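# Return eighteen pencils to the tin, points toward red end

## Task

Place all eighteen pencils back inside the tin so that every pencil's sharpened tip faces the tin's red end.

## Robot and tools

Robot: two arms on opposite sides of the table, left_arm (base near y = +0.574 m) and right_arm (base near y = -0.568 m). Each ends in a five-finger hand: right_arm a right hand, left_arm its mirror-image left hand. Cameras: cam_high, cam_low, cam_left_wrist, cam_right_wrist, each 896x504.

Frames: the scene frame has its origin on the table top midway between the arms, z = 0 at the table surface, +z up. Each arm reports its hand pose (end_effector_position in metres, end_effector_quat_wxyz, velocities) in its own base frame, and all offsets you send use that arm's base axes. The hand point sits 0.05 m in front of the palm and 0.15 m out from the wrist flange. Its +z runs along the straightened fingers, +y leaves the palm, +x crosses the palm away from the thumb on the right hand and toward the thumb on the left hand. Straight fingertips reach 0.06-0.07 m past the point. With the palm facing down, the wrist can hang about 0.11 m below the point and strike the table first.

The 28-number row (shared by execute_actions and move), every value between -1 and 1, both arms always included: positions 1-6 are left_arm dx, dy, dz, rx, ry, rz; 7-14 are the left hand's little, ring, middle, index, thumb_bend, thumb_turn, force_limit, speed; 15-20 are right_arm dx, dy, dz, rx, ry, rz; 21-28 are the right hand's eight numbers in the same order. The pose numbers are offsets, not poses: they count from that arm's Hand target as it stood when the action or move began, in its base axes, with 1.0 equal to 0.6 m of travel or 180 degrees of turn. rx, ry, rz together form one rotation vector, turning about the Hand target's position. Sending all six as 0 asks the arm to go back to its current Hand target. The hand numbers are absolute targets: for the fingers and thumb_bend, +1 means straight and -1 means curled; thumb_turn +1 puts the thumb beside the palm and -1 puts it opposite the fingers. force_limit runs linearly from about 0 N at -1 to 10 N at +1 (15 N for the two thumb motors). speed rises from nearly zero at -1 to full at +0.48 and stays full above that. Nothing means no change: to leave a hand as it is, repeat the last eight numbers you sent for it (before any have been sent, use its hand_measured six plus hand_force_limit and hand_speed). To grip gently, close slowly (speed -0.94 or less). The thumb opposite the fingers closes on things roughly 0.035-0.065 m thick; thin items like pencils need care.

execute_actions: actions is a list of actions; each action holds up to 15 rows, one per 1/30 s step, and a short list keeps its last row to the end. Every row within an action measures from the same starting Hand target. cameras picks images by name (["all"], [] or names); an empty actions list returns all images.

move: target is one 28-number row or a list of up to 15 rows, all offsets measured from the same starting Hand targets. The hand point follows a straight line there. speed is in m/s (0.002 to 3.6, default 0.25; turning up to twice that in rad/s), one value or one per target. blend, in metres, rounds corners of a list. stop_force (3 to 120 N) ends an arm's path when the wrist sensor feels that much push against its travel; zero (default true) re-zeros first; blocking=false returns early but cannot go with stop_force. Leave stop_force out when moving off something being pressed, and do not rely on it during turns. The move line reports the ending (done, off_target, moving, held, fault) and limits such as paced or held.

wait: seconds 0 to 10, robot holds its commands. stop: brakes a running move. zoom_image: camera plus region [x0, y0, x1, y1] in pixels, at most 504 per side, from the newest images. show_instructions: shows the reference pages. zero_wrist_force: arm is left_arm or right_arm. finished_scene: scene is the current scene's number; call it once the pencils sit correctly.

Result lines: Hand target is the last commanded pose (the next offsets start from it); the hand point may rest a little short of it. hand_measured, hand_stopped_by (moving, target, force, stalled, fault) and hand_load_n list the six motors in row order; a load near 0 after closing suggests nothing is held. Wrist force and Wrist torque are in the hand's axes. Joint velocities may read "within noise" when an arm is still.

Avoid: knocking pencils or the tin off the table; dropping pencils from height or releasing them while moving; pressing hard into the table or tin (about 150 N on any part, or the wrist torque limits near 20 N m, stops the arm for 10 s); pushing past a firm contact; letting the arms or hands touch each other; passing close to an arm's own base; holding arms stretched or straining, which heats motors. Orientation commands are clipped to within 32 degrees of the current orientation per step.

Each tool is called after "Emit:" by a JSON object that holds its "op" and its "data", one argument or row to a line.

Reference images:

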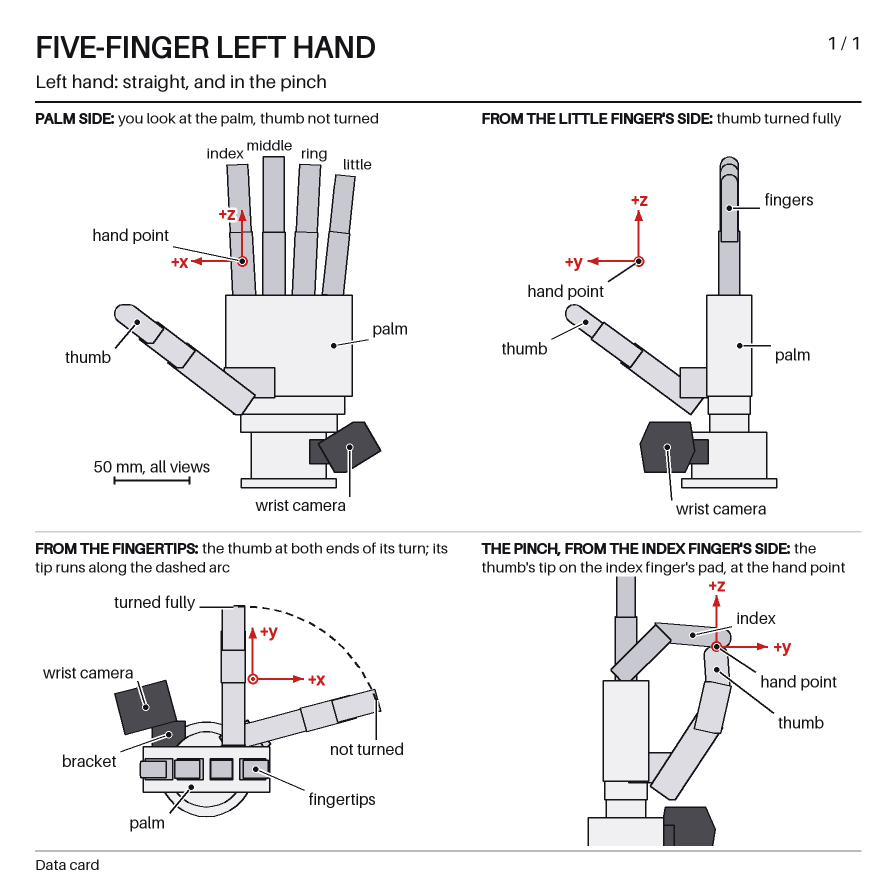

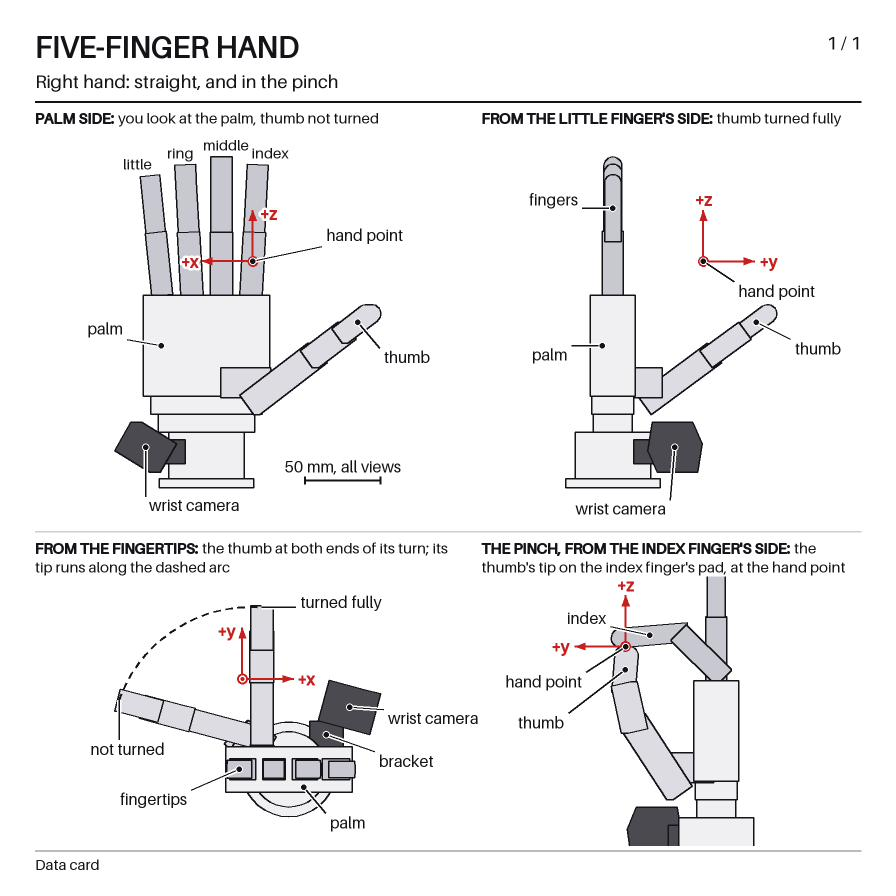

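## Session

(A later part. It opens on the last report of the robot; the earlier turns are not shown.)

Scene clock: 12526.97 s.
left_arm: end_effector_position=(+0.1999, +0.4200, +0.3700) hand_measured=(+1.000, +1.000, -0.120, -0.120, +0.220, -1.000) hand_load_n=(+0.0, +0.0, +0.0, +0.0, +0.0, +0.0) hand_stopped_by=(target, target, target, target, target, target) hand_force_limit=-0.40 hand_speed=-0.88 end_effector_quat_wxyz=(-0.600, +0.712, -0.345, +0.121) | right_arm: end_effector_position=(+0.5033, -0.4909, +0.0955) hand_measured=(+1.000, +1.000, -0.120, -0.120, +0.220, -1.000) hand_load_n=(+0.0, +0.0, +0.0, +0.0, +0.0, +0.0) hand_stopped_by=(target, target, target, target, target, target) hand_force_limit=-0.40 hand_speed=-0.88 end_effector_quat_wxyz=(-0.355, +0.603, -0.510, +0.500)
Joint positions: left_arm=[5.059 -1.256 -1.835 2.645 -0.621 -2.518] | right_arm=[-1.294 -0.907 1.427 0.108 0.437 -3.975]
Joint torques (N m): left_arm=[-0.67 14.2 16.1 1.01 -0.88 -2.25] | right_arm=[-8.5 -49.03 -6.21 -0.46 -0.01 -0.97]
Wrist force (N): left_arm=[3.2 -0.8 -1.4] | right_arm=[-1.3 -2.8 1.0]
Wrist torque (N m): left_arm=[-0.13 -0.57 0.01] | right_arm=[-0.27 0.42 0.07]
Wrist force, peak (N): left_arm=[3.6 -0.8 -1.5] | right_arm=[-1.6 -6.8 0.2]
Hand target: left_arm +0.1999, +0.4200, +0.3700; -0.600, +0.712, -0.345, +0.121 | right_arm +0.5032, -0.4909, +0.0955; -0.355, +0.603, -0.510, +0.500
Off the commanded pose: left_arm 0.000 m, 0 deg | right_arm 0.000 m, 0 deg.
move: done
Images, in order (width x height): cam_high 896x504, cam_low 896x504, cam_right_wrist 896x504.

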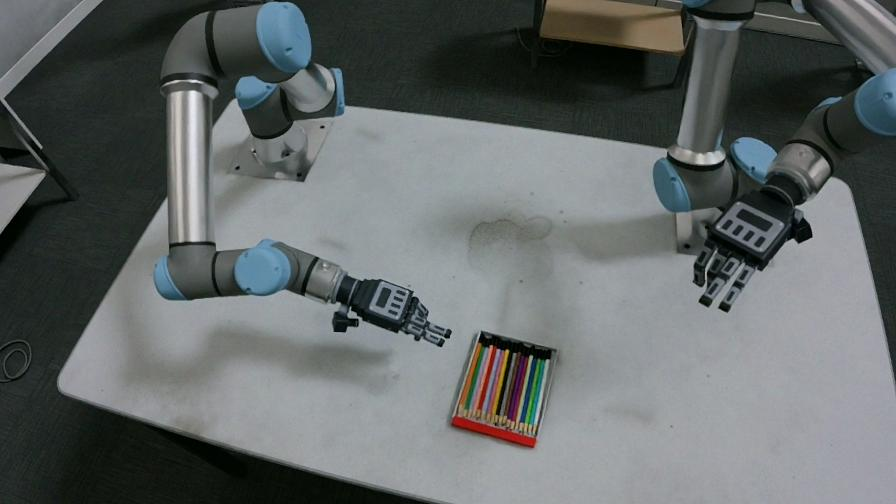

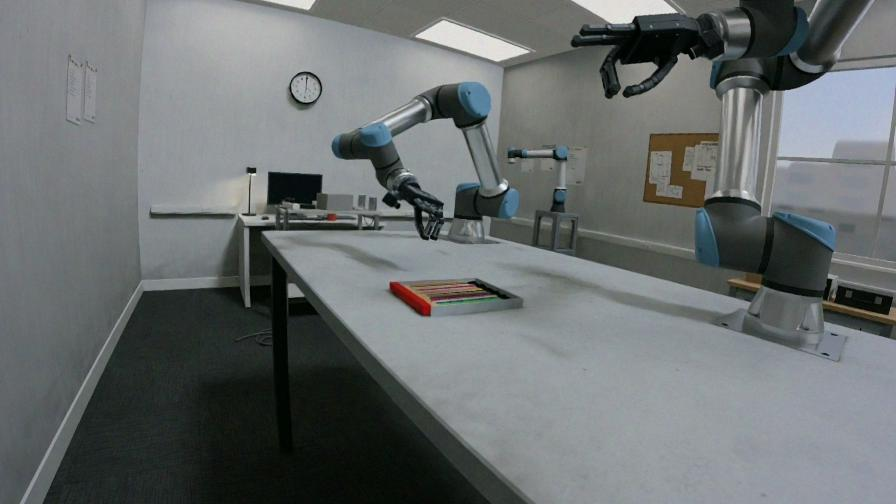

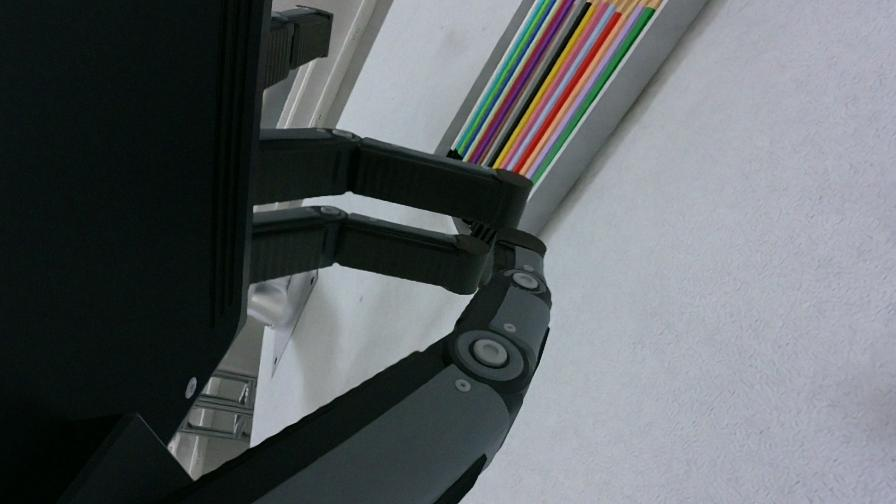

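Emit:
{"op": "move", "data": {
  "target": [
    [0,0,0,0,0,0,1,1,-0.12,-0.12,0.22,-1,-0.4,-0.88,-0.25,0.05,0.2,0,0,0,1,1,-0.12,-0.12,0.22,-1,-0.4,-0.88]
  ],
  "speed": [0.25],
  "cameras": ["cam_high"]
}}

Emit:
{"op": "zoom_image", "data": {
  "camera": "cam_high",
  "region": [430, 320, 570, 460]
}}

Scene clock: 12534.27 s.
left_arm: end_effector_position=(+0.1999, +0.4200, +0.3700) hand_measured=(+1.000, +1.000, -0.120, -0.120, +0.220, -1.000) hand_load_n=(+0.0, -0.5, +0.0, +0.0, +0.0, +0.0) hand_stopped_by=(target, target, target, target, target, target) hand_force_limit=-0.40 hand_speed=-0.88 end_effector_quat_wxyz=(-0.600, +0.712, -0.345, +0.121) | right_arm: end_effector_position=(+0.3532, -0.4609, +0.2155) hand_measured=(+1.000, +1.000, -0.120, -0.120, +0.220, -1.000) hand_load_n=(+0.0, +0.0, +0.0, +0.0, +0.0, +0.0) hand_stopped_by=(target, target, target, target, target, target) hand_force_limit=-0.40 hand_speed=-0.88 end_effector_quat_wxyz=(-0.355, +0.603, -0.510, +0.500)
Joint positions: left_arm=[5.059 -1.256 -1.835 2.645 -0.621 -2.518] | right_arm=[-1.585 -1.087 1.537 0.853 0.261 -4.687]
Joint torques (N m): left_arm=[-1.64 14.39 16.02 0.99 -0.92 -2.27] | right_arm=[-10.27 -37.11 -3.75 3.35 0.6 -1]
Wrist force (N): left_arm=[3.1 -0.7 -1.4] | right_arm=[-1.5 -2.3 1.3]
Wrist torque (N m): left_arm=[-0.13 -0.56 0.00] | right_arm=[-0.18 0.44 0.10]
Wrist force, peak (N): left_arm=[3.3 -1.2 -1.8] | right_arm=[-1.4 -3.9 -0.9]
Hand target: left_arm +0.1999, +0.4200, +0.3700; -0.600, +0.712, -0.345, +0.121 | right_arm +0.3532, -0.4609, +0.2155; -0.355, +0.603, -0.510, +0.500
Off the commanded pose: left_arm 0.000 m, 0 deg | right_arm 0.000 m, 0 deg.
move: done
Images, in order (width x height): cam_high 896x504.

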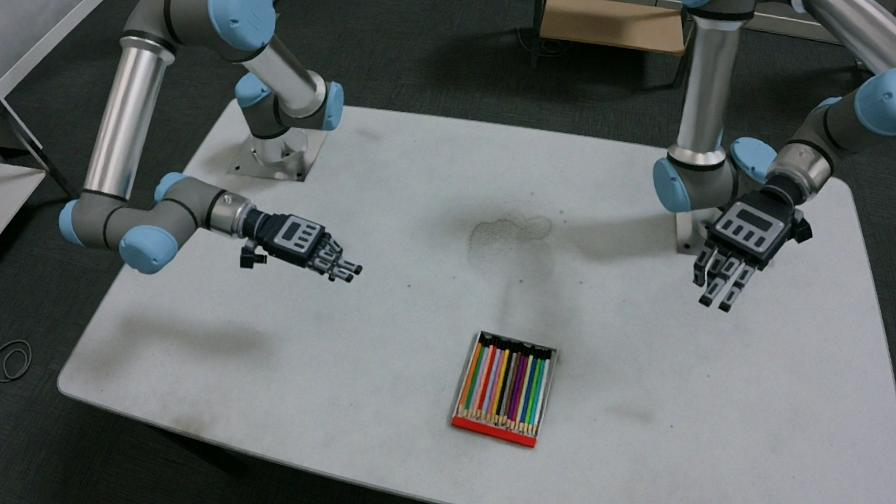

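Scaled by 3.600 from the camera's 896x504 image, which has a finer 1280x720 frame.

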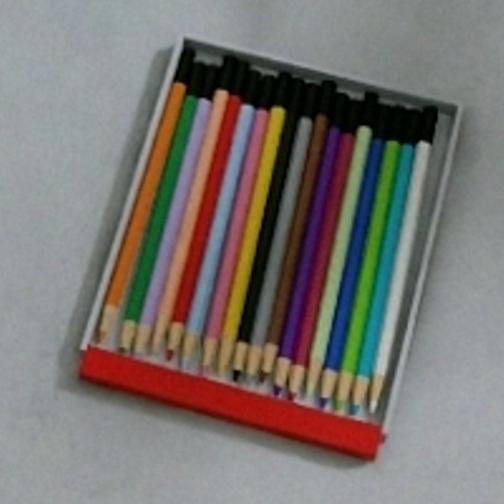

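Emit:
{"op": "finished_scene", "data": {
  "scene": 1
}}

The scene is finished: the task was done.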